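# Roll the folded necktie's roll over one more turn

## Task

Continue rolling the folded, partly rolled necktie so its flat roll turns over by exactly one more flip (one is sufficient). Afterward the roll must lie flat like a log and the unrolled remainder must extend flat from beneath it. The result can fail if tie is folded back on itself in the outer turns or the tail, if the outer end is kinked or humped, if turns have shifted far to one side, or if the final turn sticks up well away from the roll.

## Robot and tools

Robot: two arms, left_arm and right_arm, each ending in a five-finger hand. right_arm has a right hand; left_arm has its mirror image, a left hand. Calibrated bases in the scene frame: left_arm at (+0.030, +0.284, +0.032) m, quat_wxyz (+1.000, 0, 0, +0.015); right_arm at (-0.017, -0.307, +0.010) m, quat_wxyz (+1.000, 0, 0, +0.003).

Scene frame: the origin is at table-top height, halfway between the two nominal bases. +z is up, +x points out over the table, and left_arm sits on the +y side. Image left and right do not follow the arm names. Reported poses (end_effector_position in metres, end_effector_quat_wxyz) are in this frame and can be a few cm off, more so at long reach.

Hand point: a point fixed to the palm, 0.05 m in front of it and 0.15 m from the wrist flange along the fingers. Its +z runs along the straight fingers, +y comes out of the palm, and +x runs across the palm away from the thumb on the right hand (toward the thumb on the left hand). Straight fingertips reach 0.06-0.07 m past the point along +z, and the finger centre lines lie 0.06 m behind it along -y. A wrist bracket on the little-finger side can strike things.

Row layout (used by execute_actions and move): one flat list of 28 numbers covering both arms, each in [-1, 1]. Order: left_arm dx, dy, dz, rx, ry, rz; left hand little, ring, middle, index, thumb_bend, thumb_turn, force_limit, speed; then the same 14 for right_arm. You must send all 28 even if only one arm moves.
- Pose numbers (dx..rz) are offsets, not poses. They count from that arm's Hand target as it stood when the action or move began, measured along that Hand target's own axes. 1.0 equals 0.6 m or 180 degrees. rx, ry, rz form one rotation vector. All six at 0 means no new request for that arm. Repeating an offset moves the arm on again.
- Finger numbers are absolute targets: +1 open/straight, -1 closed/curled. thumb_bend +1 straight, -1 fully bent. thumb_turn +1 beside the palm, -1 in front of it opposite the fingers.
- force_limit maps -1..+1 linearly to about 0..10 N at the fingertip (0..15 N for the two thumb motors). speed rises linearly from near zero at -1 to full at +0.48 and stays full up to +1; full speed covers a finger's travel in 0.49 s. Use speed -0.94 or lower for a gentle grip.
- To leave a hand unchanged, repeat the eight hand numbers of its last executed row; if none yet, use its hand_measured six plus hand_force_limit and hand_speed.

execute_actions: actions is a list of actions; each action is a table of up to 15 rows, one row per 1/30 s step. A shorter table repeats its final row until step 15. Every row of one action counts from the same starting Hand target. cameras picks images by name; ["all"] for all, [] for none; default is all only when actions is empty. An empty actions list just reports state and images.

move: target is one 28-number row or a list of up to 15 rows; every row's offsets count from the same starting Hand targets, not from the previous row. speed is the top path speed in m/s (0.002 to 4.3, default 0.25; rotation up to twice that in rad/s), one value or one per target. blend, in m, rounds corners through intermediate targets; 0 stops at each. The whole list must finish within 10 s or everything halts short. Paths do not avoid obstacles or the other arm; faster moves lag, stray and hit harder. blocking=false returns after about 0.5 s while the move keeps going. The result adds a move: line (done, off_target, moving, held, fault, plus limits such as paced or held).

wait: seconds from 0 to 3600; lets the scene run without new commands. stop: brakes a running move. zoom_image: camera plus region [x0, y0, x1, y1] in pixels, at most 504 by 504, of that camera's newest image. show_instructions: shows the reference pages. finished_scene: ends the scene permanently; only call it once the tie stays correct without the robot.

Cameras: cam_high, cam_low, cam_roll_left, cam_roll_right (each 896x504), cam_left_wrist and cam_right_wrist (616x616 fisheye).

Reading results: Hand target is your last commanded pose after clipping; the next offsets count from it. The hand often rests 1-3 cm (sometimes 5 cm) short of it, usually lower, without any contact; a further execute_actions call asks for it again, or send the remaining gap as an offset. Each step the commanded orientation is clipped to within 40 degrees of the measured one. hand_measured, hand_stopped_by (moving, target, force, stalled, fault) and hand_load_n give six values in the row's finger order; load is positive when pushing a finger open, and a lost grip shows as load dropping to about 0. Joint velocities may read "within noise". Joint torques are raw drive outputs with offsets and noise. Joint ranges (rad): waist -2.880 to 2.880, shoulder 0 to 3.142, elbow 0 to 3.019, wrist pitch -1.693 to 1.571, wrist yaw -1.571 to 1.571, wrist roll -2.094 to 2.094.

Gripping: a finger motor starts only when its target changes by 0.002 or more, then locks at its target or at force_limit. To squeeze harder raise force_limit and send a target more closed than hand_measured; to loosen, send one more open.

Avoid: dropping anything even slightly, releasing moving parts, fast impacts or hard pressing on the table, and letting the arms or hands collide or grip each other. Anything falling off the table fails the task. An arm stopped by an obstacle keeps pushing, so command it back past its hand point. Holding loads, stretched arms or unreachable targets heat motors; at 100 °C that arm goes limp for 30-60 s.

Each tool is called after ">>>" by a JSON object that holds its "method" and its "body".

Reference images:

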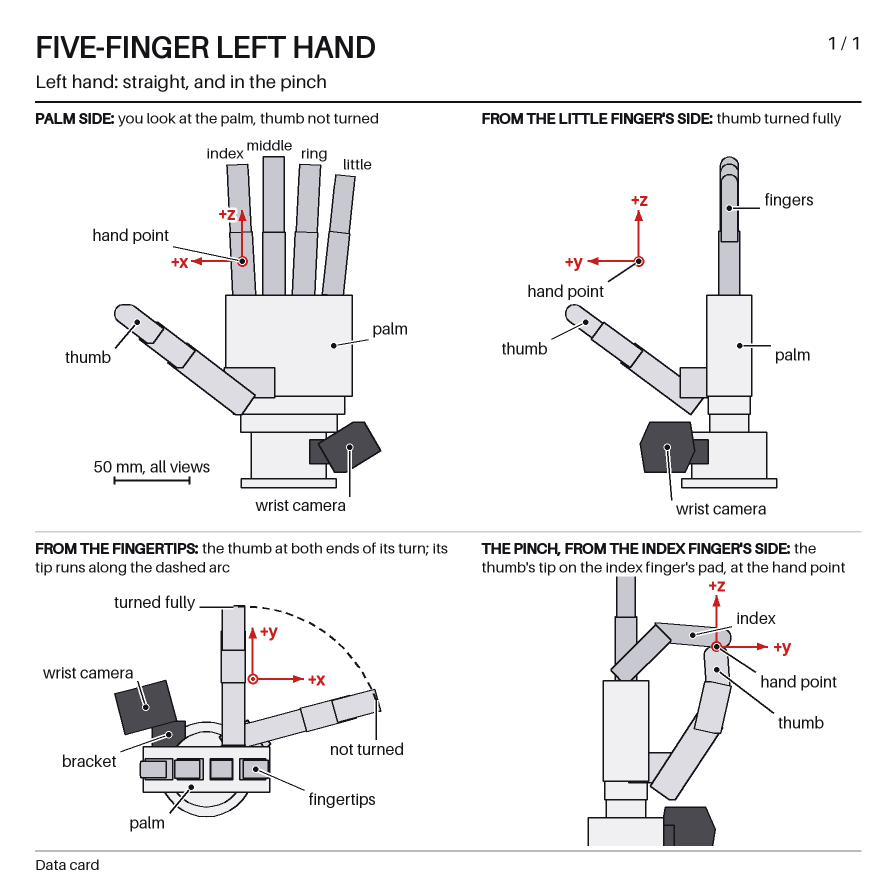

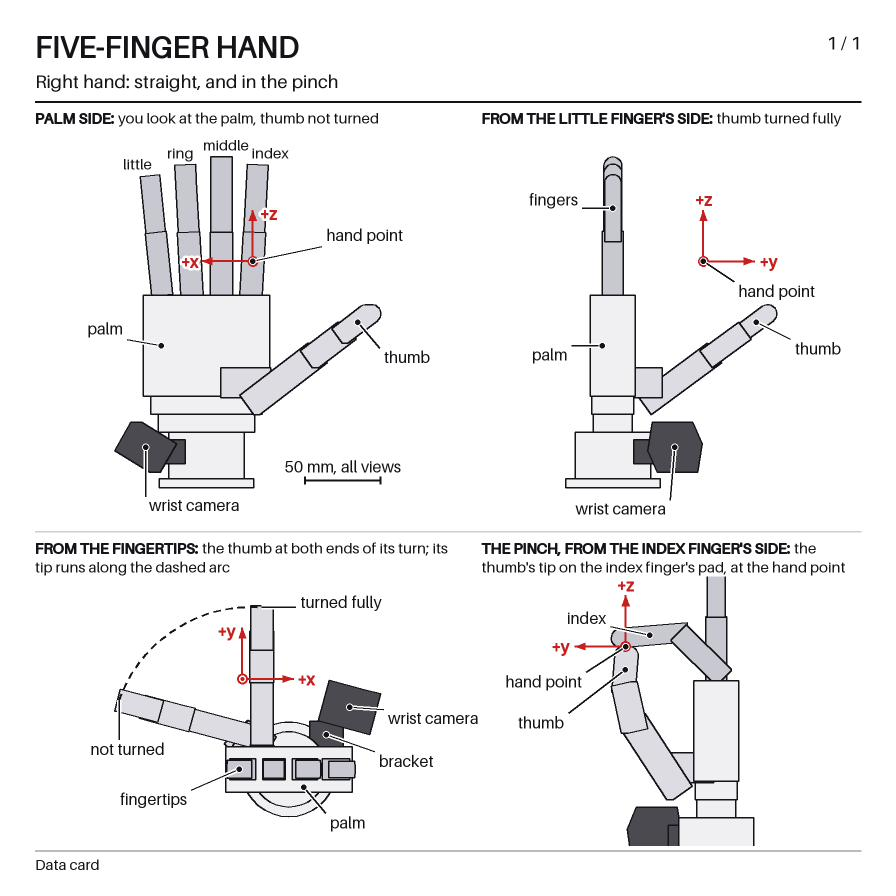

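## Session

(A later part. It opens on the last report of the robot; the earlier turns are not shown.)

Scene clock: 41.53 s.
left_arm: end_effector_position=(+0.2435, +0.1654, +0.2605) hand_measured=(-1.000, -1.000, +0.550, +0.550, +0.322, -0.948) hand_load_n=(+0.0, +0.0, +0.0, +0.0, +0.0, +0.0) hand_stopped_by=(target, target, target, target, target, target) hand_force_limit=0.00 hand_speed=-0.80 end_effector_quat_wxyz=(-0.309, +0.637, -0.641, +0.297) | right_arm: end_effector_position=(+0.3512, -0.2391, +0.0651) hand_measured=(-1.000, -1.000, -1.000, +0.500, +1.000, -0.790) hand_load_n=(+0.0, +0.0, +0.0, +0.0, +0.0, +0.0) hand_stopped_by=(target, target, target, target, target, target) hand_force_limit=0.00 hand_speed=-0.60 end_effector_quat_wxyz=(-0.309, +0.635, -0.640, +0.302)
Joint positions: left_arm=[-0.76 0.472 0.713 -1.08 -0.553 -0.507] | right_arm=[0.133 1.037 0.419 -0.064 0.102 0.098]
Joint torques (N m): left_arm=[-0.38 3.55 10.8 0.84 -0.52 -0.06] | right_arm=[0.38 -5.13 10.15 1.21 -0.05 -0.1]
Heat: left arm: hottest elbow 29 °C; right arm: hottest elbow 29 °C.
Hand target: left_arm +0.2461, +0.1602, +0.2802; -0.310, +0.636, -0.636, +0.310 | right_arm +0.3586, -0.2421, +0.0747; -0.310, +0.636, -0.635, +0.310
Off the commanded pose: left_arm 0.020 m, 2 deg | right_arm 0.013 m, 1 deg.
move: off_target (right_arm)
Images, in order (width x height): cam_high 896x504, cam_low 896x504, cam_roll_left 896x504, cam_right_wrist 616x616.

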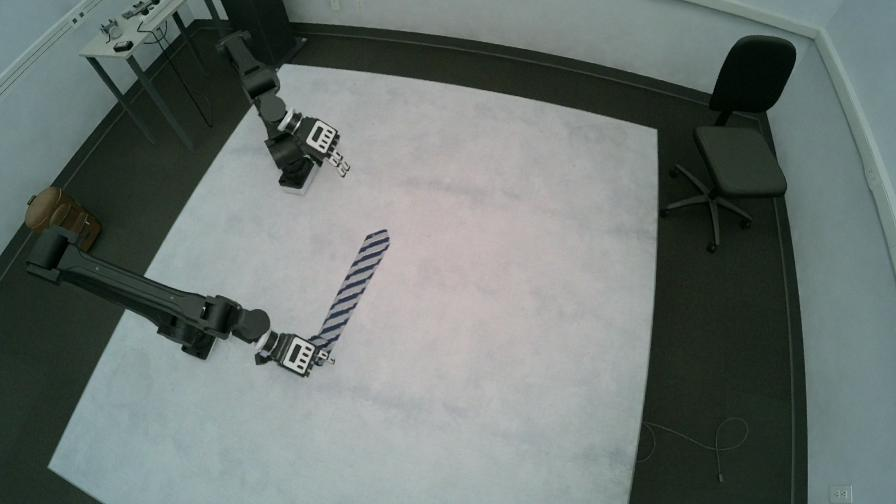

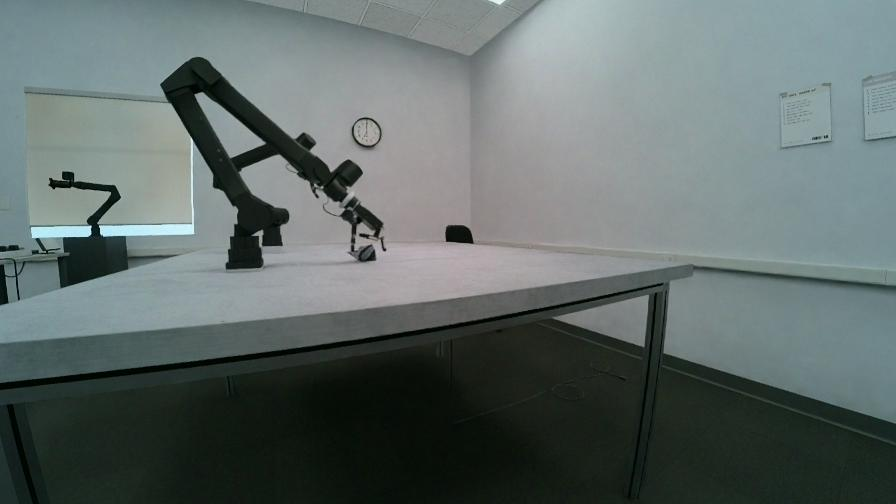

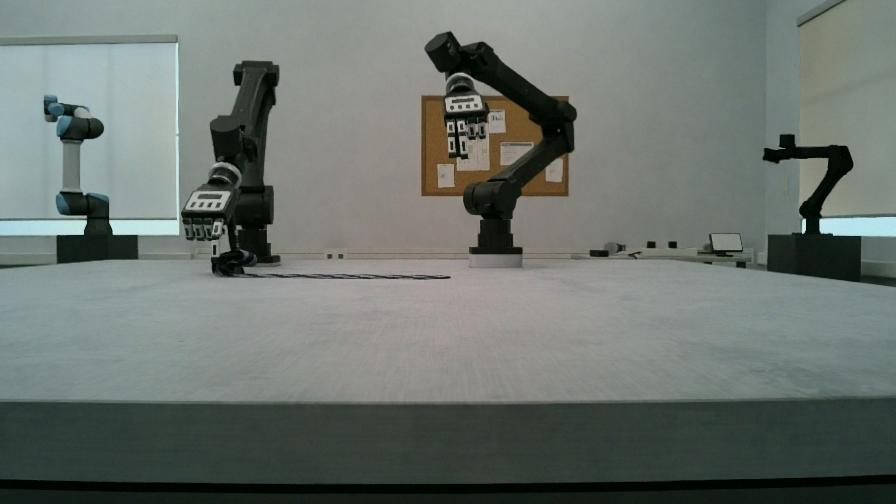

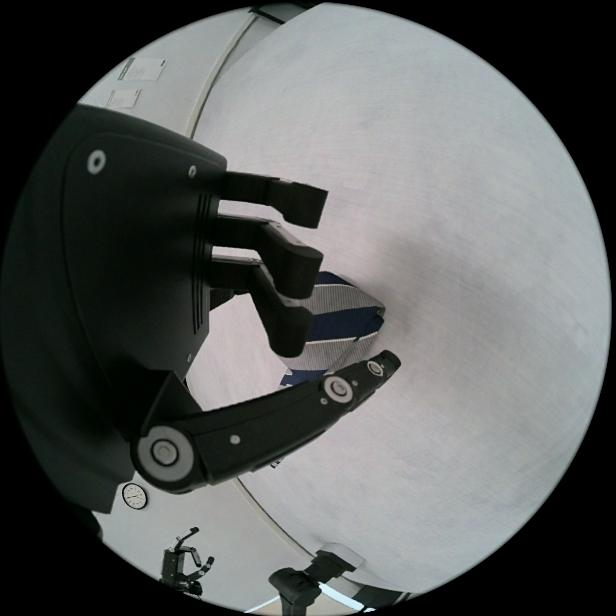

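>>> {"method": "move", "body": {"target": [0, 0, 0, 0, 0, 0, -1, -1, 0.55, 0.55, 0.322, -0.948, 0, -0.8, 0.0333, -0.0874, -0.1317, 0, 0, 0, -1, -1, -1, 0.5, 1, -0.79, 0, -0.6], "speed": 0.15, "cameras": ["cam_low", "cam_roll_left", "cam_roll_right", "cam_right_wrist", "cam_high"]}}

>>> {"method": "zoom_image", "body": {"camera": "cam_low", "region": [325, 220, 405, 270]}}

>>> {"method": "zoom_image", "body": {"camera": "cam_roll_left", "region": [200, 230, 290, 290]}}

>>> {"method": "zoom_image", "body": {"camera": "cam_right_wrist", "region": [300, 240, 440, 380]}}

>>> {"method": "zoom_image", "body": {"camera": "cam_high", "region": [280, 310, 360, 380]}}

Scene clock: 43.60 s.
left_arm: end_effector_position=(+0.2435, +0.1654, +0.2605) hand_measured=(-1.000, -1.000, +0.550, +0.550, +0.322, -0.948) hand_load_n=(+0.0, +0.0, +0.0, +0.0, +0.0, +0.0) hand_stopped_by=(target, target, target, target, target, target) hand_force_limit=0.00 hand_speed=-0.80 end_effector_quat_wxyz=(-0.309, +0.637, -0.641, +0.297) | right_arm: end_effector_position=(+0.3183, -0.2578, +0.1437) hand_measured=(-1.000, -1.000, -1.000, +0.500, +1.000, -0.790) hand_load_n=(+0.0, +0.0, +0.0, +0.0, +0.0, +0.0) hand_stopped_by=(target, target, target, target, target, target) hand_force_limit=0.00 hand_speed=-0.60 end_effector_quat_wxyz=(-0.304, +0.638, -0.643, +0.296)
Joint positions: left_arm=[-0.76 0.472 0.713 -1.08 -0.553 -0.507] | right_arm=[0.069 0.77 0.527 -0.454 0.052 0.06]
Joint torques (N m): left_arm=[-0.32 3.55 10.8 0.83 -0.52 -0.06] | right_arm=[0.09 -2.96 13.12 1.21 -0.17 -0.14]
Heat: left arm: hottest elbow 29 °C; right arm: hottest elbow 29 °C.
Hand target: left_arm +0.2461, +0.1602, +0.2802; -0.310, +0.636, -0.636, +0.310 | right_arm +0.3287, -0.2620, +0.1647; -0.310, +0.636, -0.635, +0.310
Off the commanded pose: left_arm 0.020 m, 2 deg | right_arm 0.024 m, 2 deg.
move: off_target (right_arm)
Images, in order (width x height): cam_high 896x504, cam_low 896x504, cam_roll_left 896x504, cam_roll_right 896x504, cam_right_wrist 616x616.

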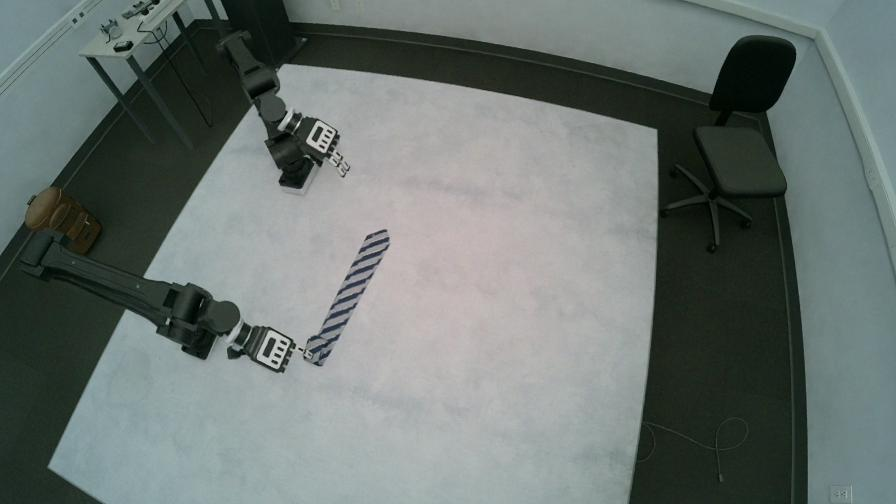

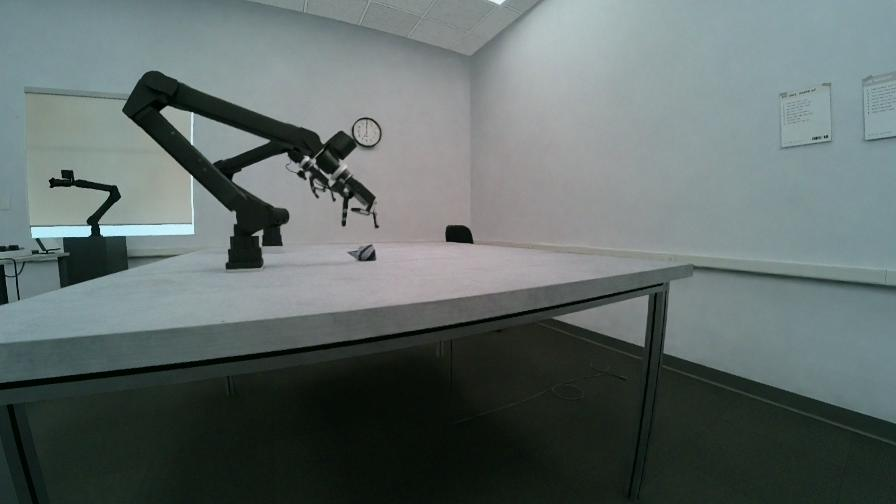

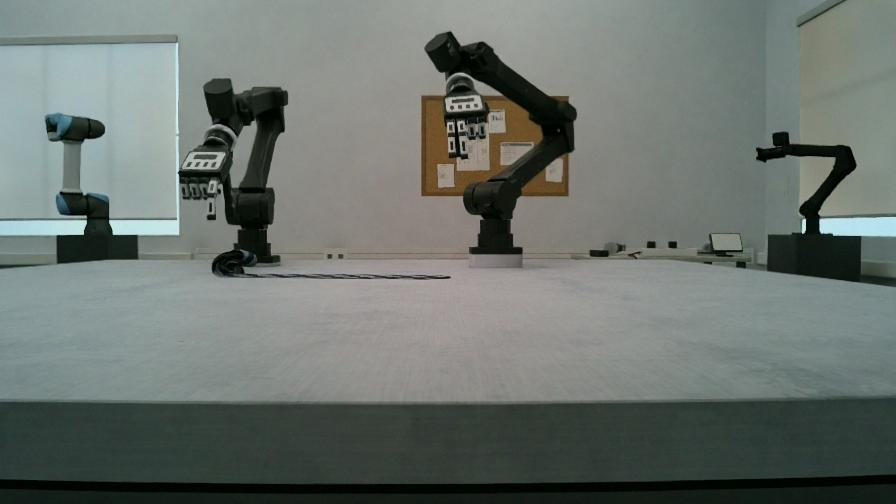

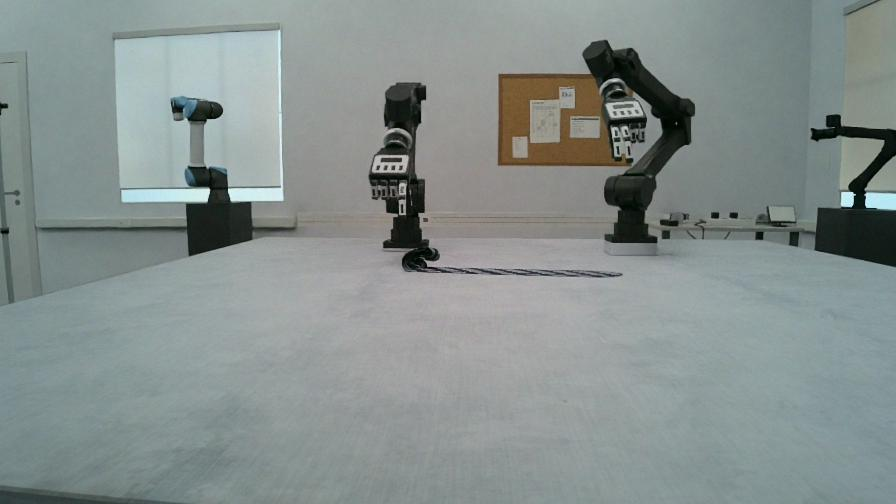

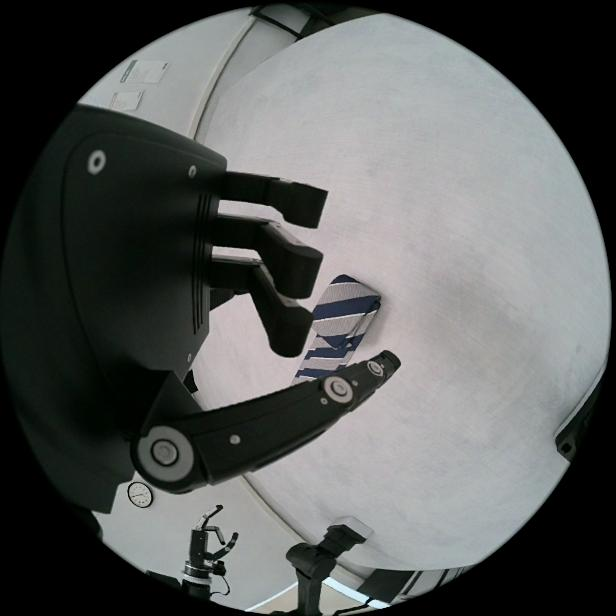

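Scaled by 6.300 from the camera's image (finer frame: 1280x720).

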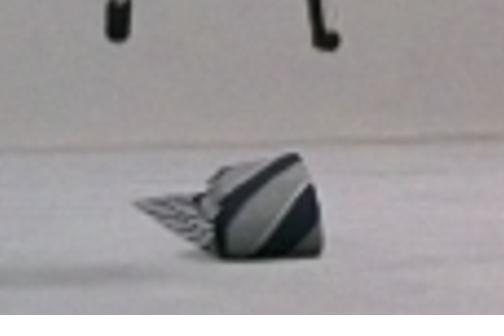

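Scaled by 5.600 from the camera's image (finer frame: 1280x720).

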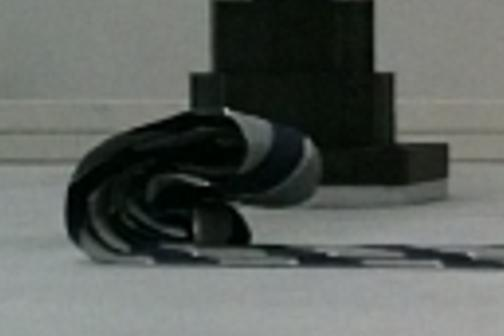

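Scaled by 3.600 from the camera's image (finer frame: 880x880).

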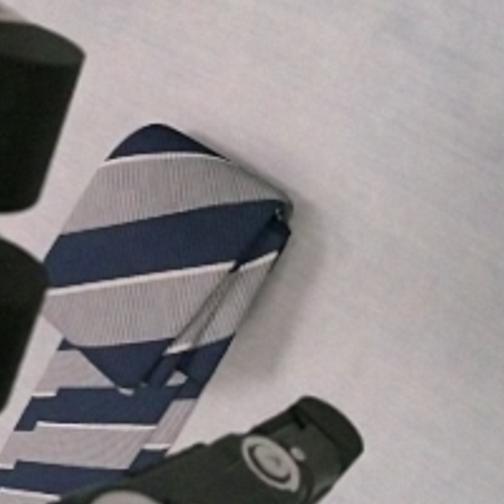

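Scaled by 6.300 from the camera's image (finer frame: 1280x720).

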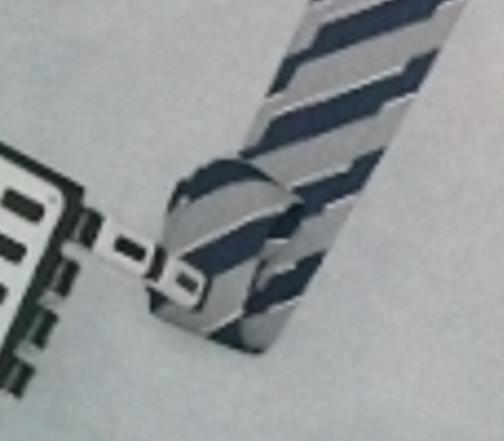

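>>> {"method": "move", "body": {"target": [0, 0, 0, 0, 0, 0, -1, -1, 0.55, 0.55, 0.322, -0.948, 0, -0.8, -0.1383, 0.0902, 0.0055, -0.3556, 0, 0, -1, -1, -1, -1, 1, 1, 0, -0.4], "speed": 0.2, "cameras": ["cam_low", "cam_roll_left", "cam_roll_right", "cam_right_wrist", "cam_high"]}}

>>> {"method": "zoom_image", "body": {"camera": "cam_low", "region": [325, 190, 405, 270]}}

>>> {"method": "zoom_image", "body": {"camera": "cam_roll_left", "region": [180, 170, 300, 290]}}

Scene clock: 50.10 s.
left_arm: end_effector_position=(+0.2435, +0.1654, +0.2605) hand_measured=(-1.000, -1.000, +0.550, +0.550, +0.322, -0.948) hand_load_n=(+0.0, +0.0, +0.0, +0.0, +0.0, +0.0) hand_stopped_by=(target, target, target, target, target, target) hand_force_limit=0.00 hand_speed=-0.80 end_effector_quat_wxyz=(-0.309, +0.637, -0.641, +0.297) | right_arm: end_effector_position=(+0.2889, -0.1864, +0.1129) hand_measured=(-1.000, -1.000, -1.000, -1.000, +1.000, +1.000) hand_load_n=(+0.0, +0.0, +0.0, +0.0, +0.0, +0.0) hand_stopped_by=(target, target, target, target, target, target) hand_force_limit=0.00 hand_speed=-0.40 end_effector_quat_wxyz=(+0.077, +0.704, -0.702, -0.073)
Joint positions: left_arm=[-0.76 0.472 0.713 -1.08 -0.553 -0.507] | right_arm=[0.216 1.553 1.126 -1.353 -0.041 0.215]
Joint torques (N m): left_arm=[-0.32 3.55 10.8 0.84 -0.52 -0.06] | right_arm=[1.85 -10.58 10.43 -0.73 -0.24 0.22]
Heat: left arm: hottest elbow 29 °C; right arm: hottest elbow 30 °C.
Hand target: left_arm +0.2461, +0.1602, +0.2802; -0.310, +0.636, -0.636, +0.310 | right_arm +0.2978, -0.1791, +0.1200; +0.075, +0.704, -0.703, -0.074
Off the commanded pose: left_arm 0.020 m, 2 deg | right_arm 0.014 m, 0 deg.
move: off_target (right_arm)
Images, in order (width x height): cam_high 896x504, cam_low 896x504, cam_roll_left 896x504, cam_roll_right 896x504, cam_right_wrist 616x616.

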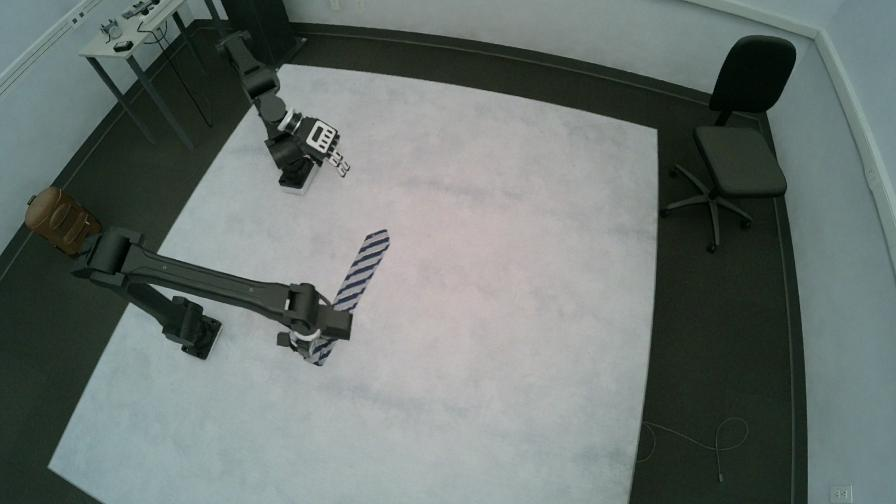

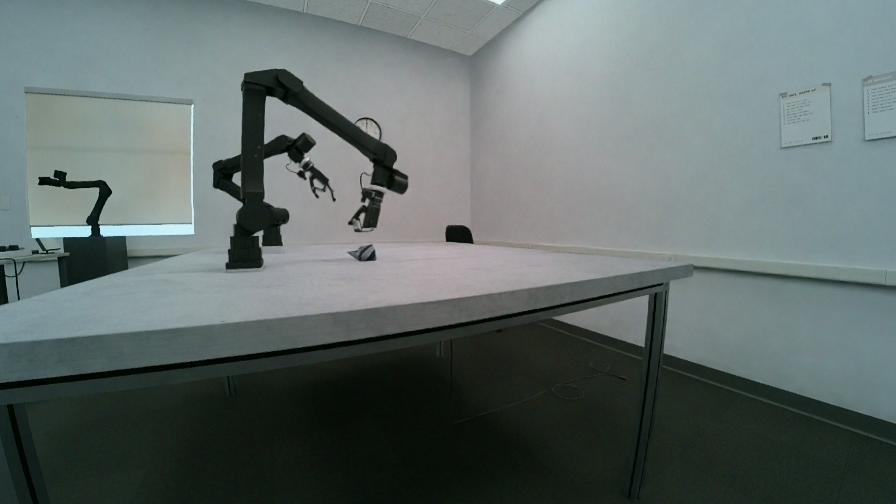

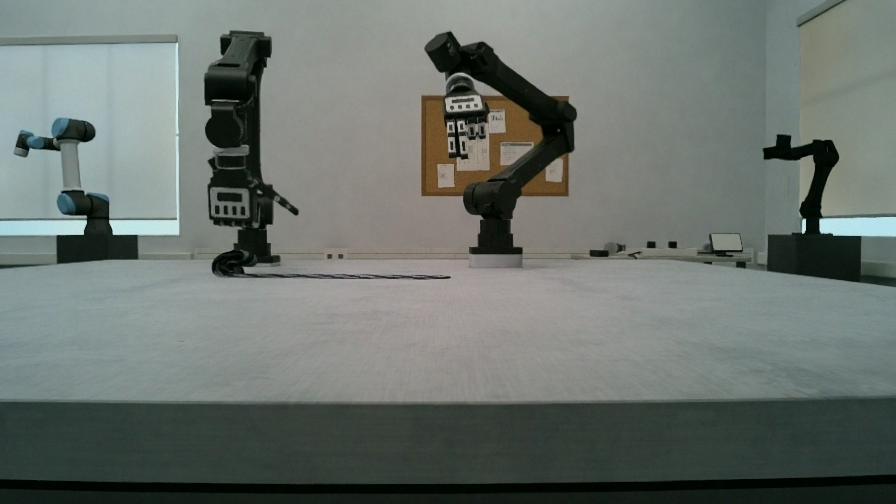

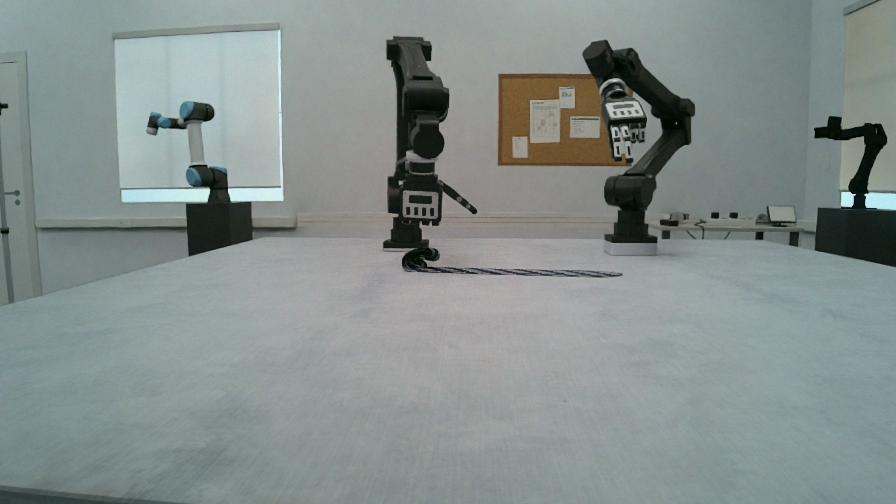

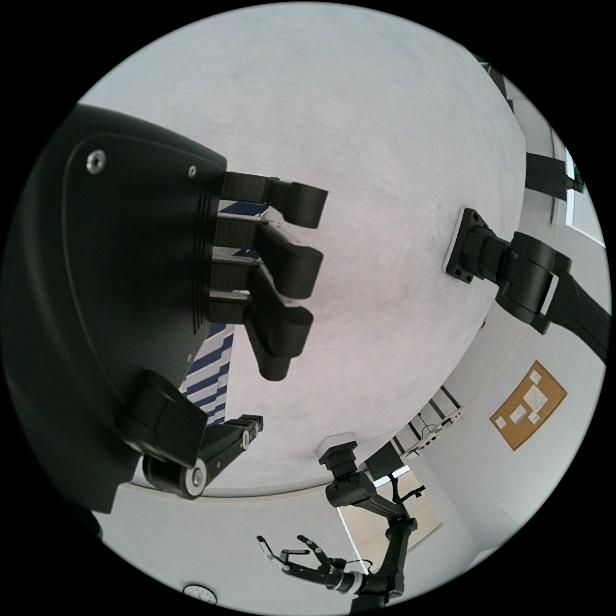

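Scaled by 6.300 from the camera's image (finer frame: 1280x720).

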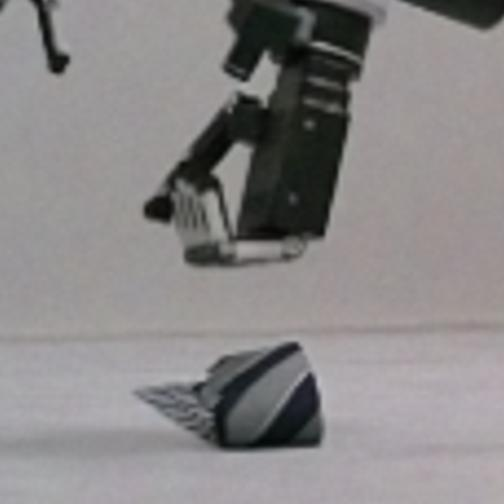

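Scaled by 4.200 from the camera's image (finer frame: 1280x720).

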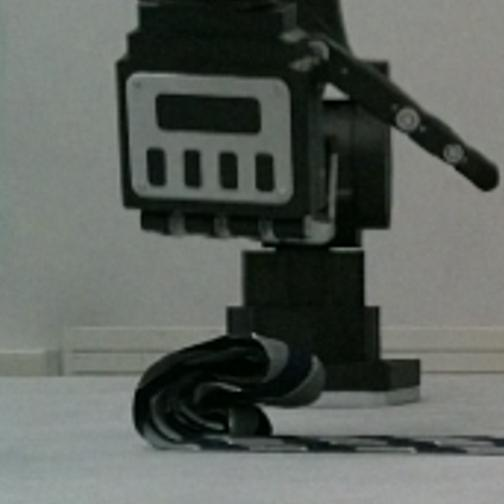

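>>> {"method": "move", "body": {"target": [0, 0, 0, 0, 0, 0, -1, -1, 0.55, 0.55, 0.322, -0.948, 0, -0.8, 0, -0.0336, 0.0695, 0, 0, 0, -1, -1, -1, -1, 1, 1, 0, -0.4], "speed": 0.08, "cameras": ["cam_low", "cam_roll_left"]}}

>>> {"method": "zoom_image", "body": {"camera": "cam_low", "region": [325, 190, 405, 270]}}

>>> {"method": "zoom_image", "body": {"camera": "cam_roll_left", "region": [180, 170, 300, 290]}}

Scene clock: 51.80 s.
left_arm: end_effector_position=(+0.2435, +0.1654, +0.2605) hand_measured=(-1.000, -1.000, +0.550, +0.550, +0.322, -0.948) hand_load_n=(+0.0, +0.0, +0.0, +0.0, +0.0, +0.0) hand_stopped_by=(target, target, target, target, target, target) hand_force_limit=0.00 hand_speed=-0.80 end_effector_quat_wxyz=(-0.309, +0.637, -0.641, +0.297) | right_arm: end_effector_position=(+0.3058, -0.1826, +0.0804) hand_measured=(-1.000, -1.000, -1.000, -1.000, +1.000, +1.000) hand_load_n=(+0.0, +0.0, +0.0, +0.0, -0.5, +0.0) hand_stopped_by=(target, target, target, target, target, target) hand_force_limit=0.00 hand_speed=-0.40 end_effector_quat_wxyz=(+0.074, +0.704, -0.702, -0.071)
Joint positions: left_arm=[-0.76 0.472 0.713 -1.08 -0.553 -0.507] | right_arm=[0.216 1.629 1.126 -1.27 -0.041 0.215]
Joint torques (N m): left_arm=[-0.32 3.49 10.81 0.81 -0.52 -0.06] | right_arm=[1.44 -11.16 7.68 0.43 -0.18 0.16]
Heat: left arm: hottest elbow 29 °C; right arm: hottest elbow 30 °C.
Hand target: left_arm +0.2461, +0.1602, +0.2802; -0.310, +0.636, -0.636, +0.310 | right_arm +0.3089, -0.1792, +0.0751; +0.075, +0.704, -0.703, -0.074
Off the commanded pose: left_arm 0.020 m, 2 deg | right_arm 0.007 m, 0 deg.
move: done

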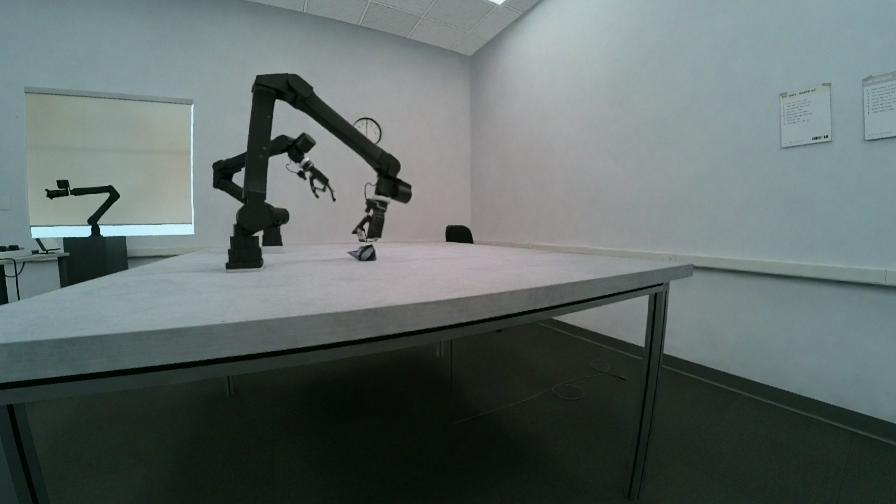

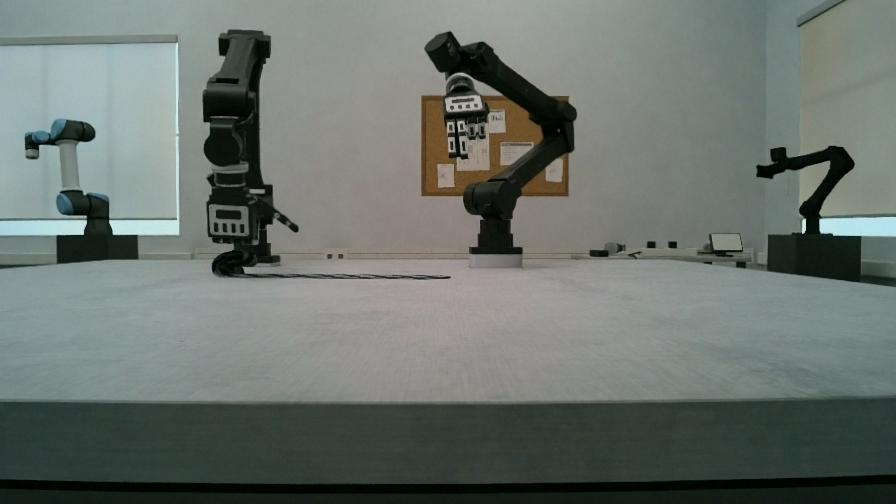

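Scaled by 6.300 from the camera's image (finer frame: 1280x720).

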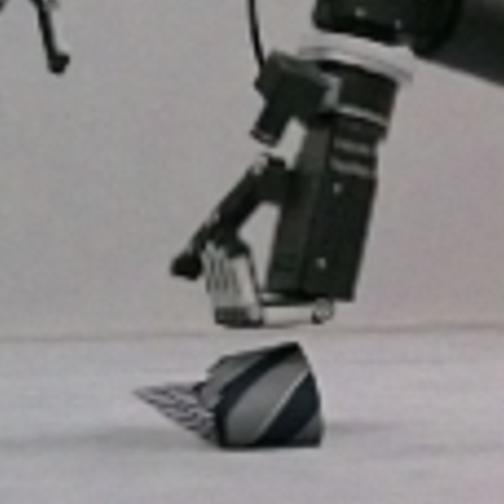

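Scaled by 4.200 from the camera's image (finer frame: 1280x720).

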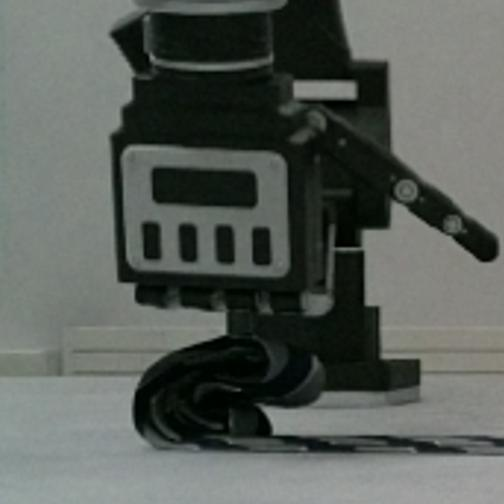

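>>> {"method": "move", "body": {"target": [0, 0, 0, 0, 0, 0, -1, -1, 0.55, 0.55, 0.322, -0.948, 0, -0.8, 0, -0.0012, 0.0372, 0, 0, 0, -1, -1, -1, -1, 1, 1, 0, -0.4], "speed": 0.05, "cameras": ["cam_low", "cam_roll_left"]}}

>>> {"method": "zoom_image", "body": {"camera": "cam_low", "region": [325, 190, 405, 270]}}

>>> {"method": "zoom_image", "body": {"camera": "cam_roll_left", "region": [180, 170, 300, 290]}}

Scene clock: 53.33 s.
left_arm: end_effector_position=(+0.2435, +0.1654, +0.2605) hand_measured=(-1.000, -1.000, +0.550, +0.550, +0.322, -0.948) hand_load_n=(+0.0, +0.0, +0.0, +0.0, +0.0, +0.0) hand_stopped_by=(target, target, target, target, target, target) hand_force_limit=0.00 hand_speed=-0.80 end_effector_quat_wxyz=(-0.309, +0.637, -0.641, +0.297) | right_arm: end_effector_position=(+0.3084, -0.1820, +0.0620) hand_measured=(-1.000, -1.000, -1.000, -1.000, +1.000, +1.000) hand_load_n=(+0.0, +0.0, +0.0, +0.0, +0.0, +0.0) hand_stopped_by=(target, target, target, target, target, target) hand_force_limit=0.00 hand_speed=-0.40 end_effector_quat_wxyz=(+0.068, +0.705, -0.703, -0.067)
Joint positions: left_arm=[-0.76 0.472 0.713 -1.08 -0.553 -0.507] | right_arm=[0.216 1.65 1.102 -1.21 -0.041 0.215]
Joint torques (N m): left_arm=[-0.32 3.49 10.8 0.83 -0.52 -0.06] | right_arm=[1.55 -11.22 6.48 0.44 -0.19 0.18]
Heat: left arm: hottest elbow 30 °C; right arm: hottest elbow 30 °C.
Hand target: left_arm +0.2461, +0.1602, +0.2802; -0.310, +0.636, -0.636, +0.310 | right_arm +0.3049, -0.1792, +0.0531; +0.075, +0.704, -0.703, -0.074
Off the commanded pose: left_arm 0.020 m, 2 deg | right_arm 0.010 m, 1 deg.
move: done

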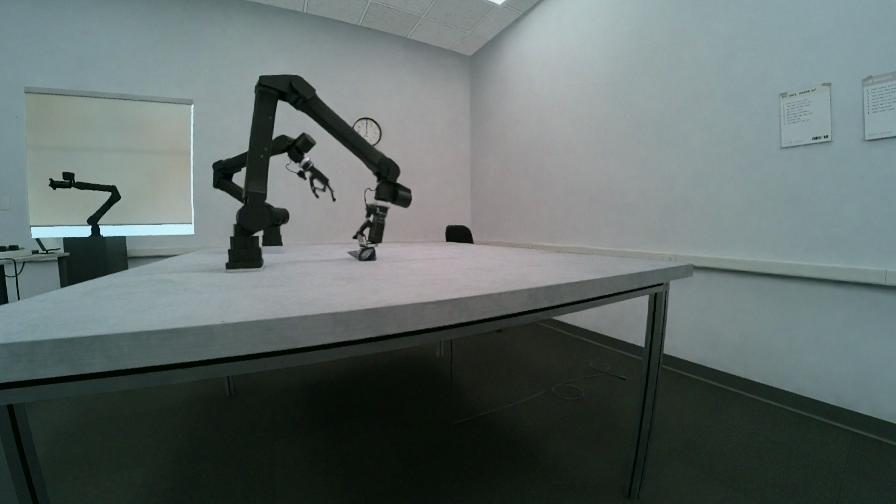

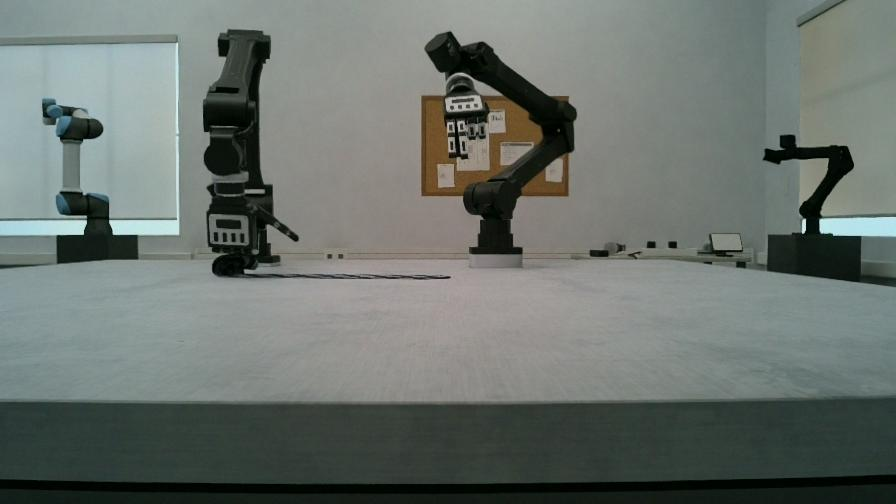

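Scaled by 6.300 from the camera's image (finer frame: 1280x720).

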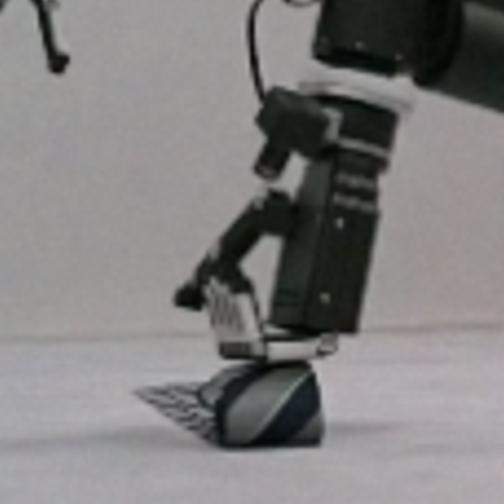

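Scaled by 4.200 from the camera's image (finer frame: 1280x720).

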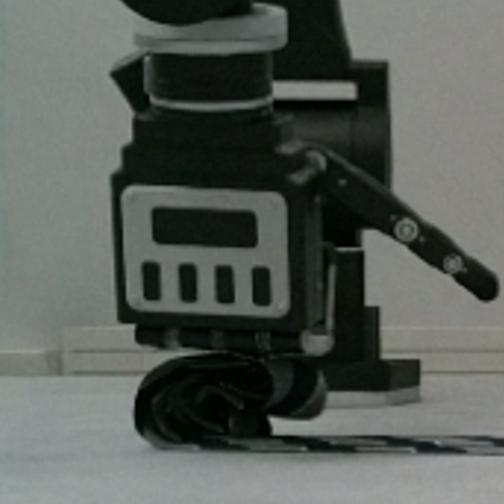

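>>> {"method": "move", "body": {"target": [0, 0, 0, 0, 0, 0, -1, -1, 0.55, 0.55, 0.322, -0.948, 0, -0.8, 0, -0.0040, 0.0210, 0, 0, 0, -1, -1, -1, -1, 1, 1, 0, -0.4], "speed": 0.05, "cameras": ["cam_low", "cam_roll_left"]}}

>>> {"method": "zoom_image", "body": {"camera": "cam_low", "region": [325, 190, 405, 270]}}

>>> {"method": "zoom_image", "body": {"camera": "cam_roll_left", "region": [180, 170, 300, 290]}}

Scene clock: 54.53 s.
left_arm: end_effector_position=(+0.2435, +0.1654, +0.2605) hand_measured=(-1.000, -1.000, +0.550, +0.550, +0.322, -0.948) hand_load_n=(+0.0, +0.0, +0.0, +0.0, +0.0, +0.0) hand_stopped_by=(target, target, target, target, target, target) hand_force_limit=0.00 hand_speed=-0.80 end_effector_quat_wxyz=(-0.309, +0.637, -0.641, +0.297) | right_arm: end_effector_position=(+0.3092, -0.1818, +0.0507) hand_measured=(-1.000, -1.000, -1.000, -1.000, +1.000, +1.000) hand_load_n=(+0.0, +0.0, +0.0, +0.0, +0.0, +0.0) hand_stopped_by=(target, target, target, target, target, target) hand_force_limit=0.00 hand_speed=-0.40 end_effector_quat_wxyz=(+0.067, +0.705, -0.703, -0.066)
Joint positions: left_arm=[-0.76 0.472 0.713 -1.08 -0.553 -0.507] | right_arm=[0.216 1.666 1.089 -1.178 -0.041 0.215]
Joint torques (N m): left_arm=[-0.32 3.49 10.8 0.84 -0.52 -0.06] | right_arm=[1.49 -11.05 6.15 0.53 -0.19 0.18]
Heat: left arm: hottest elbow 30 °C; right arm: hottest elbow 30 °C.
Hand target: left_arm +0.2461, +0.1602, +0.2802; -0.310, +0.636, -0.636, +0.310 | right_arm +0.3047, -0.1792, +0.0403; +0.075, +0.704, -0.703, -0.074
Off the commanded pose: left_arm 0.020 m, 2 deg | right_arm 0.012 m, 1 deg.
move: off_target (right_arm)

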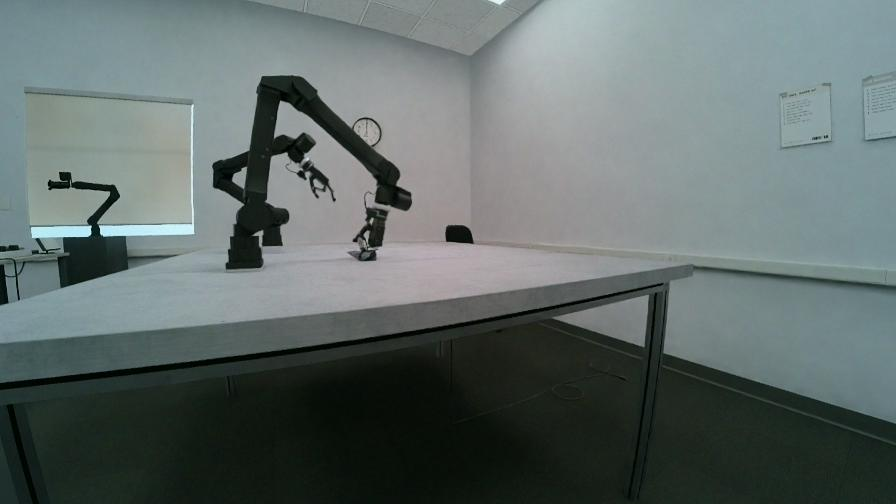

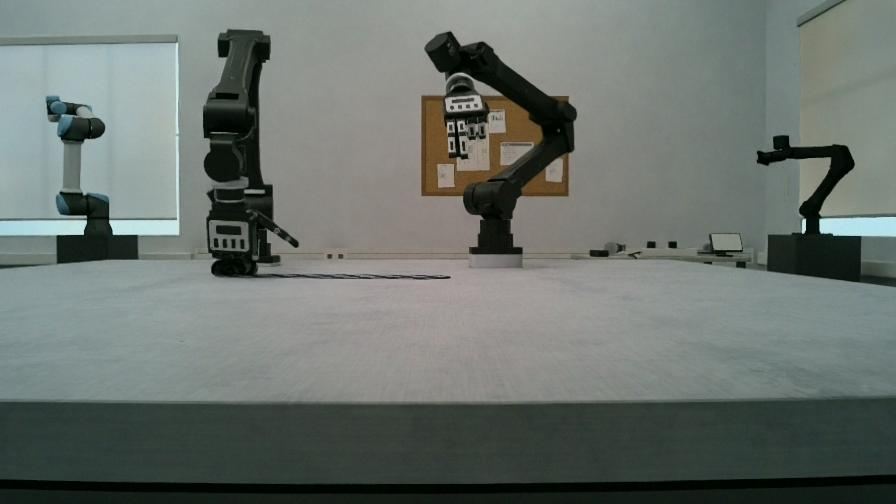

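Scaled by 6.300 from the camera's image (finer frame: 1280x720).

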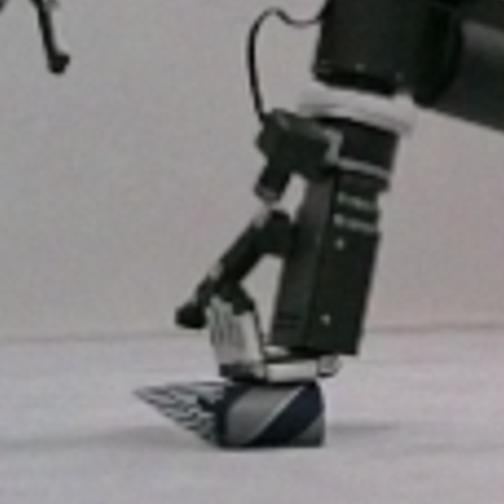

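Scaled by 4.200 from the camera's image (finer frame: 1280x720).

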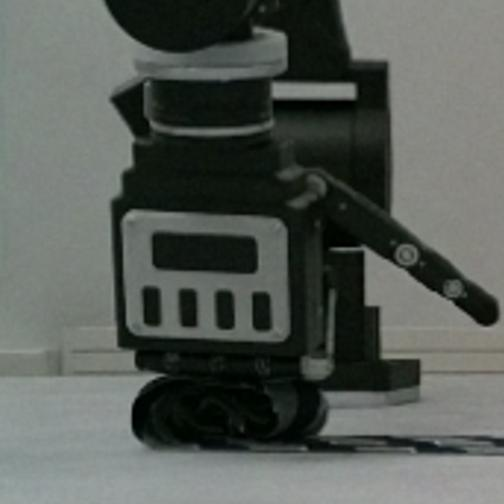

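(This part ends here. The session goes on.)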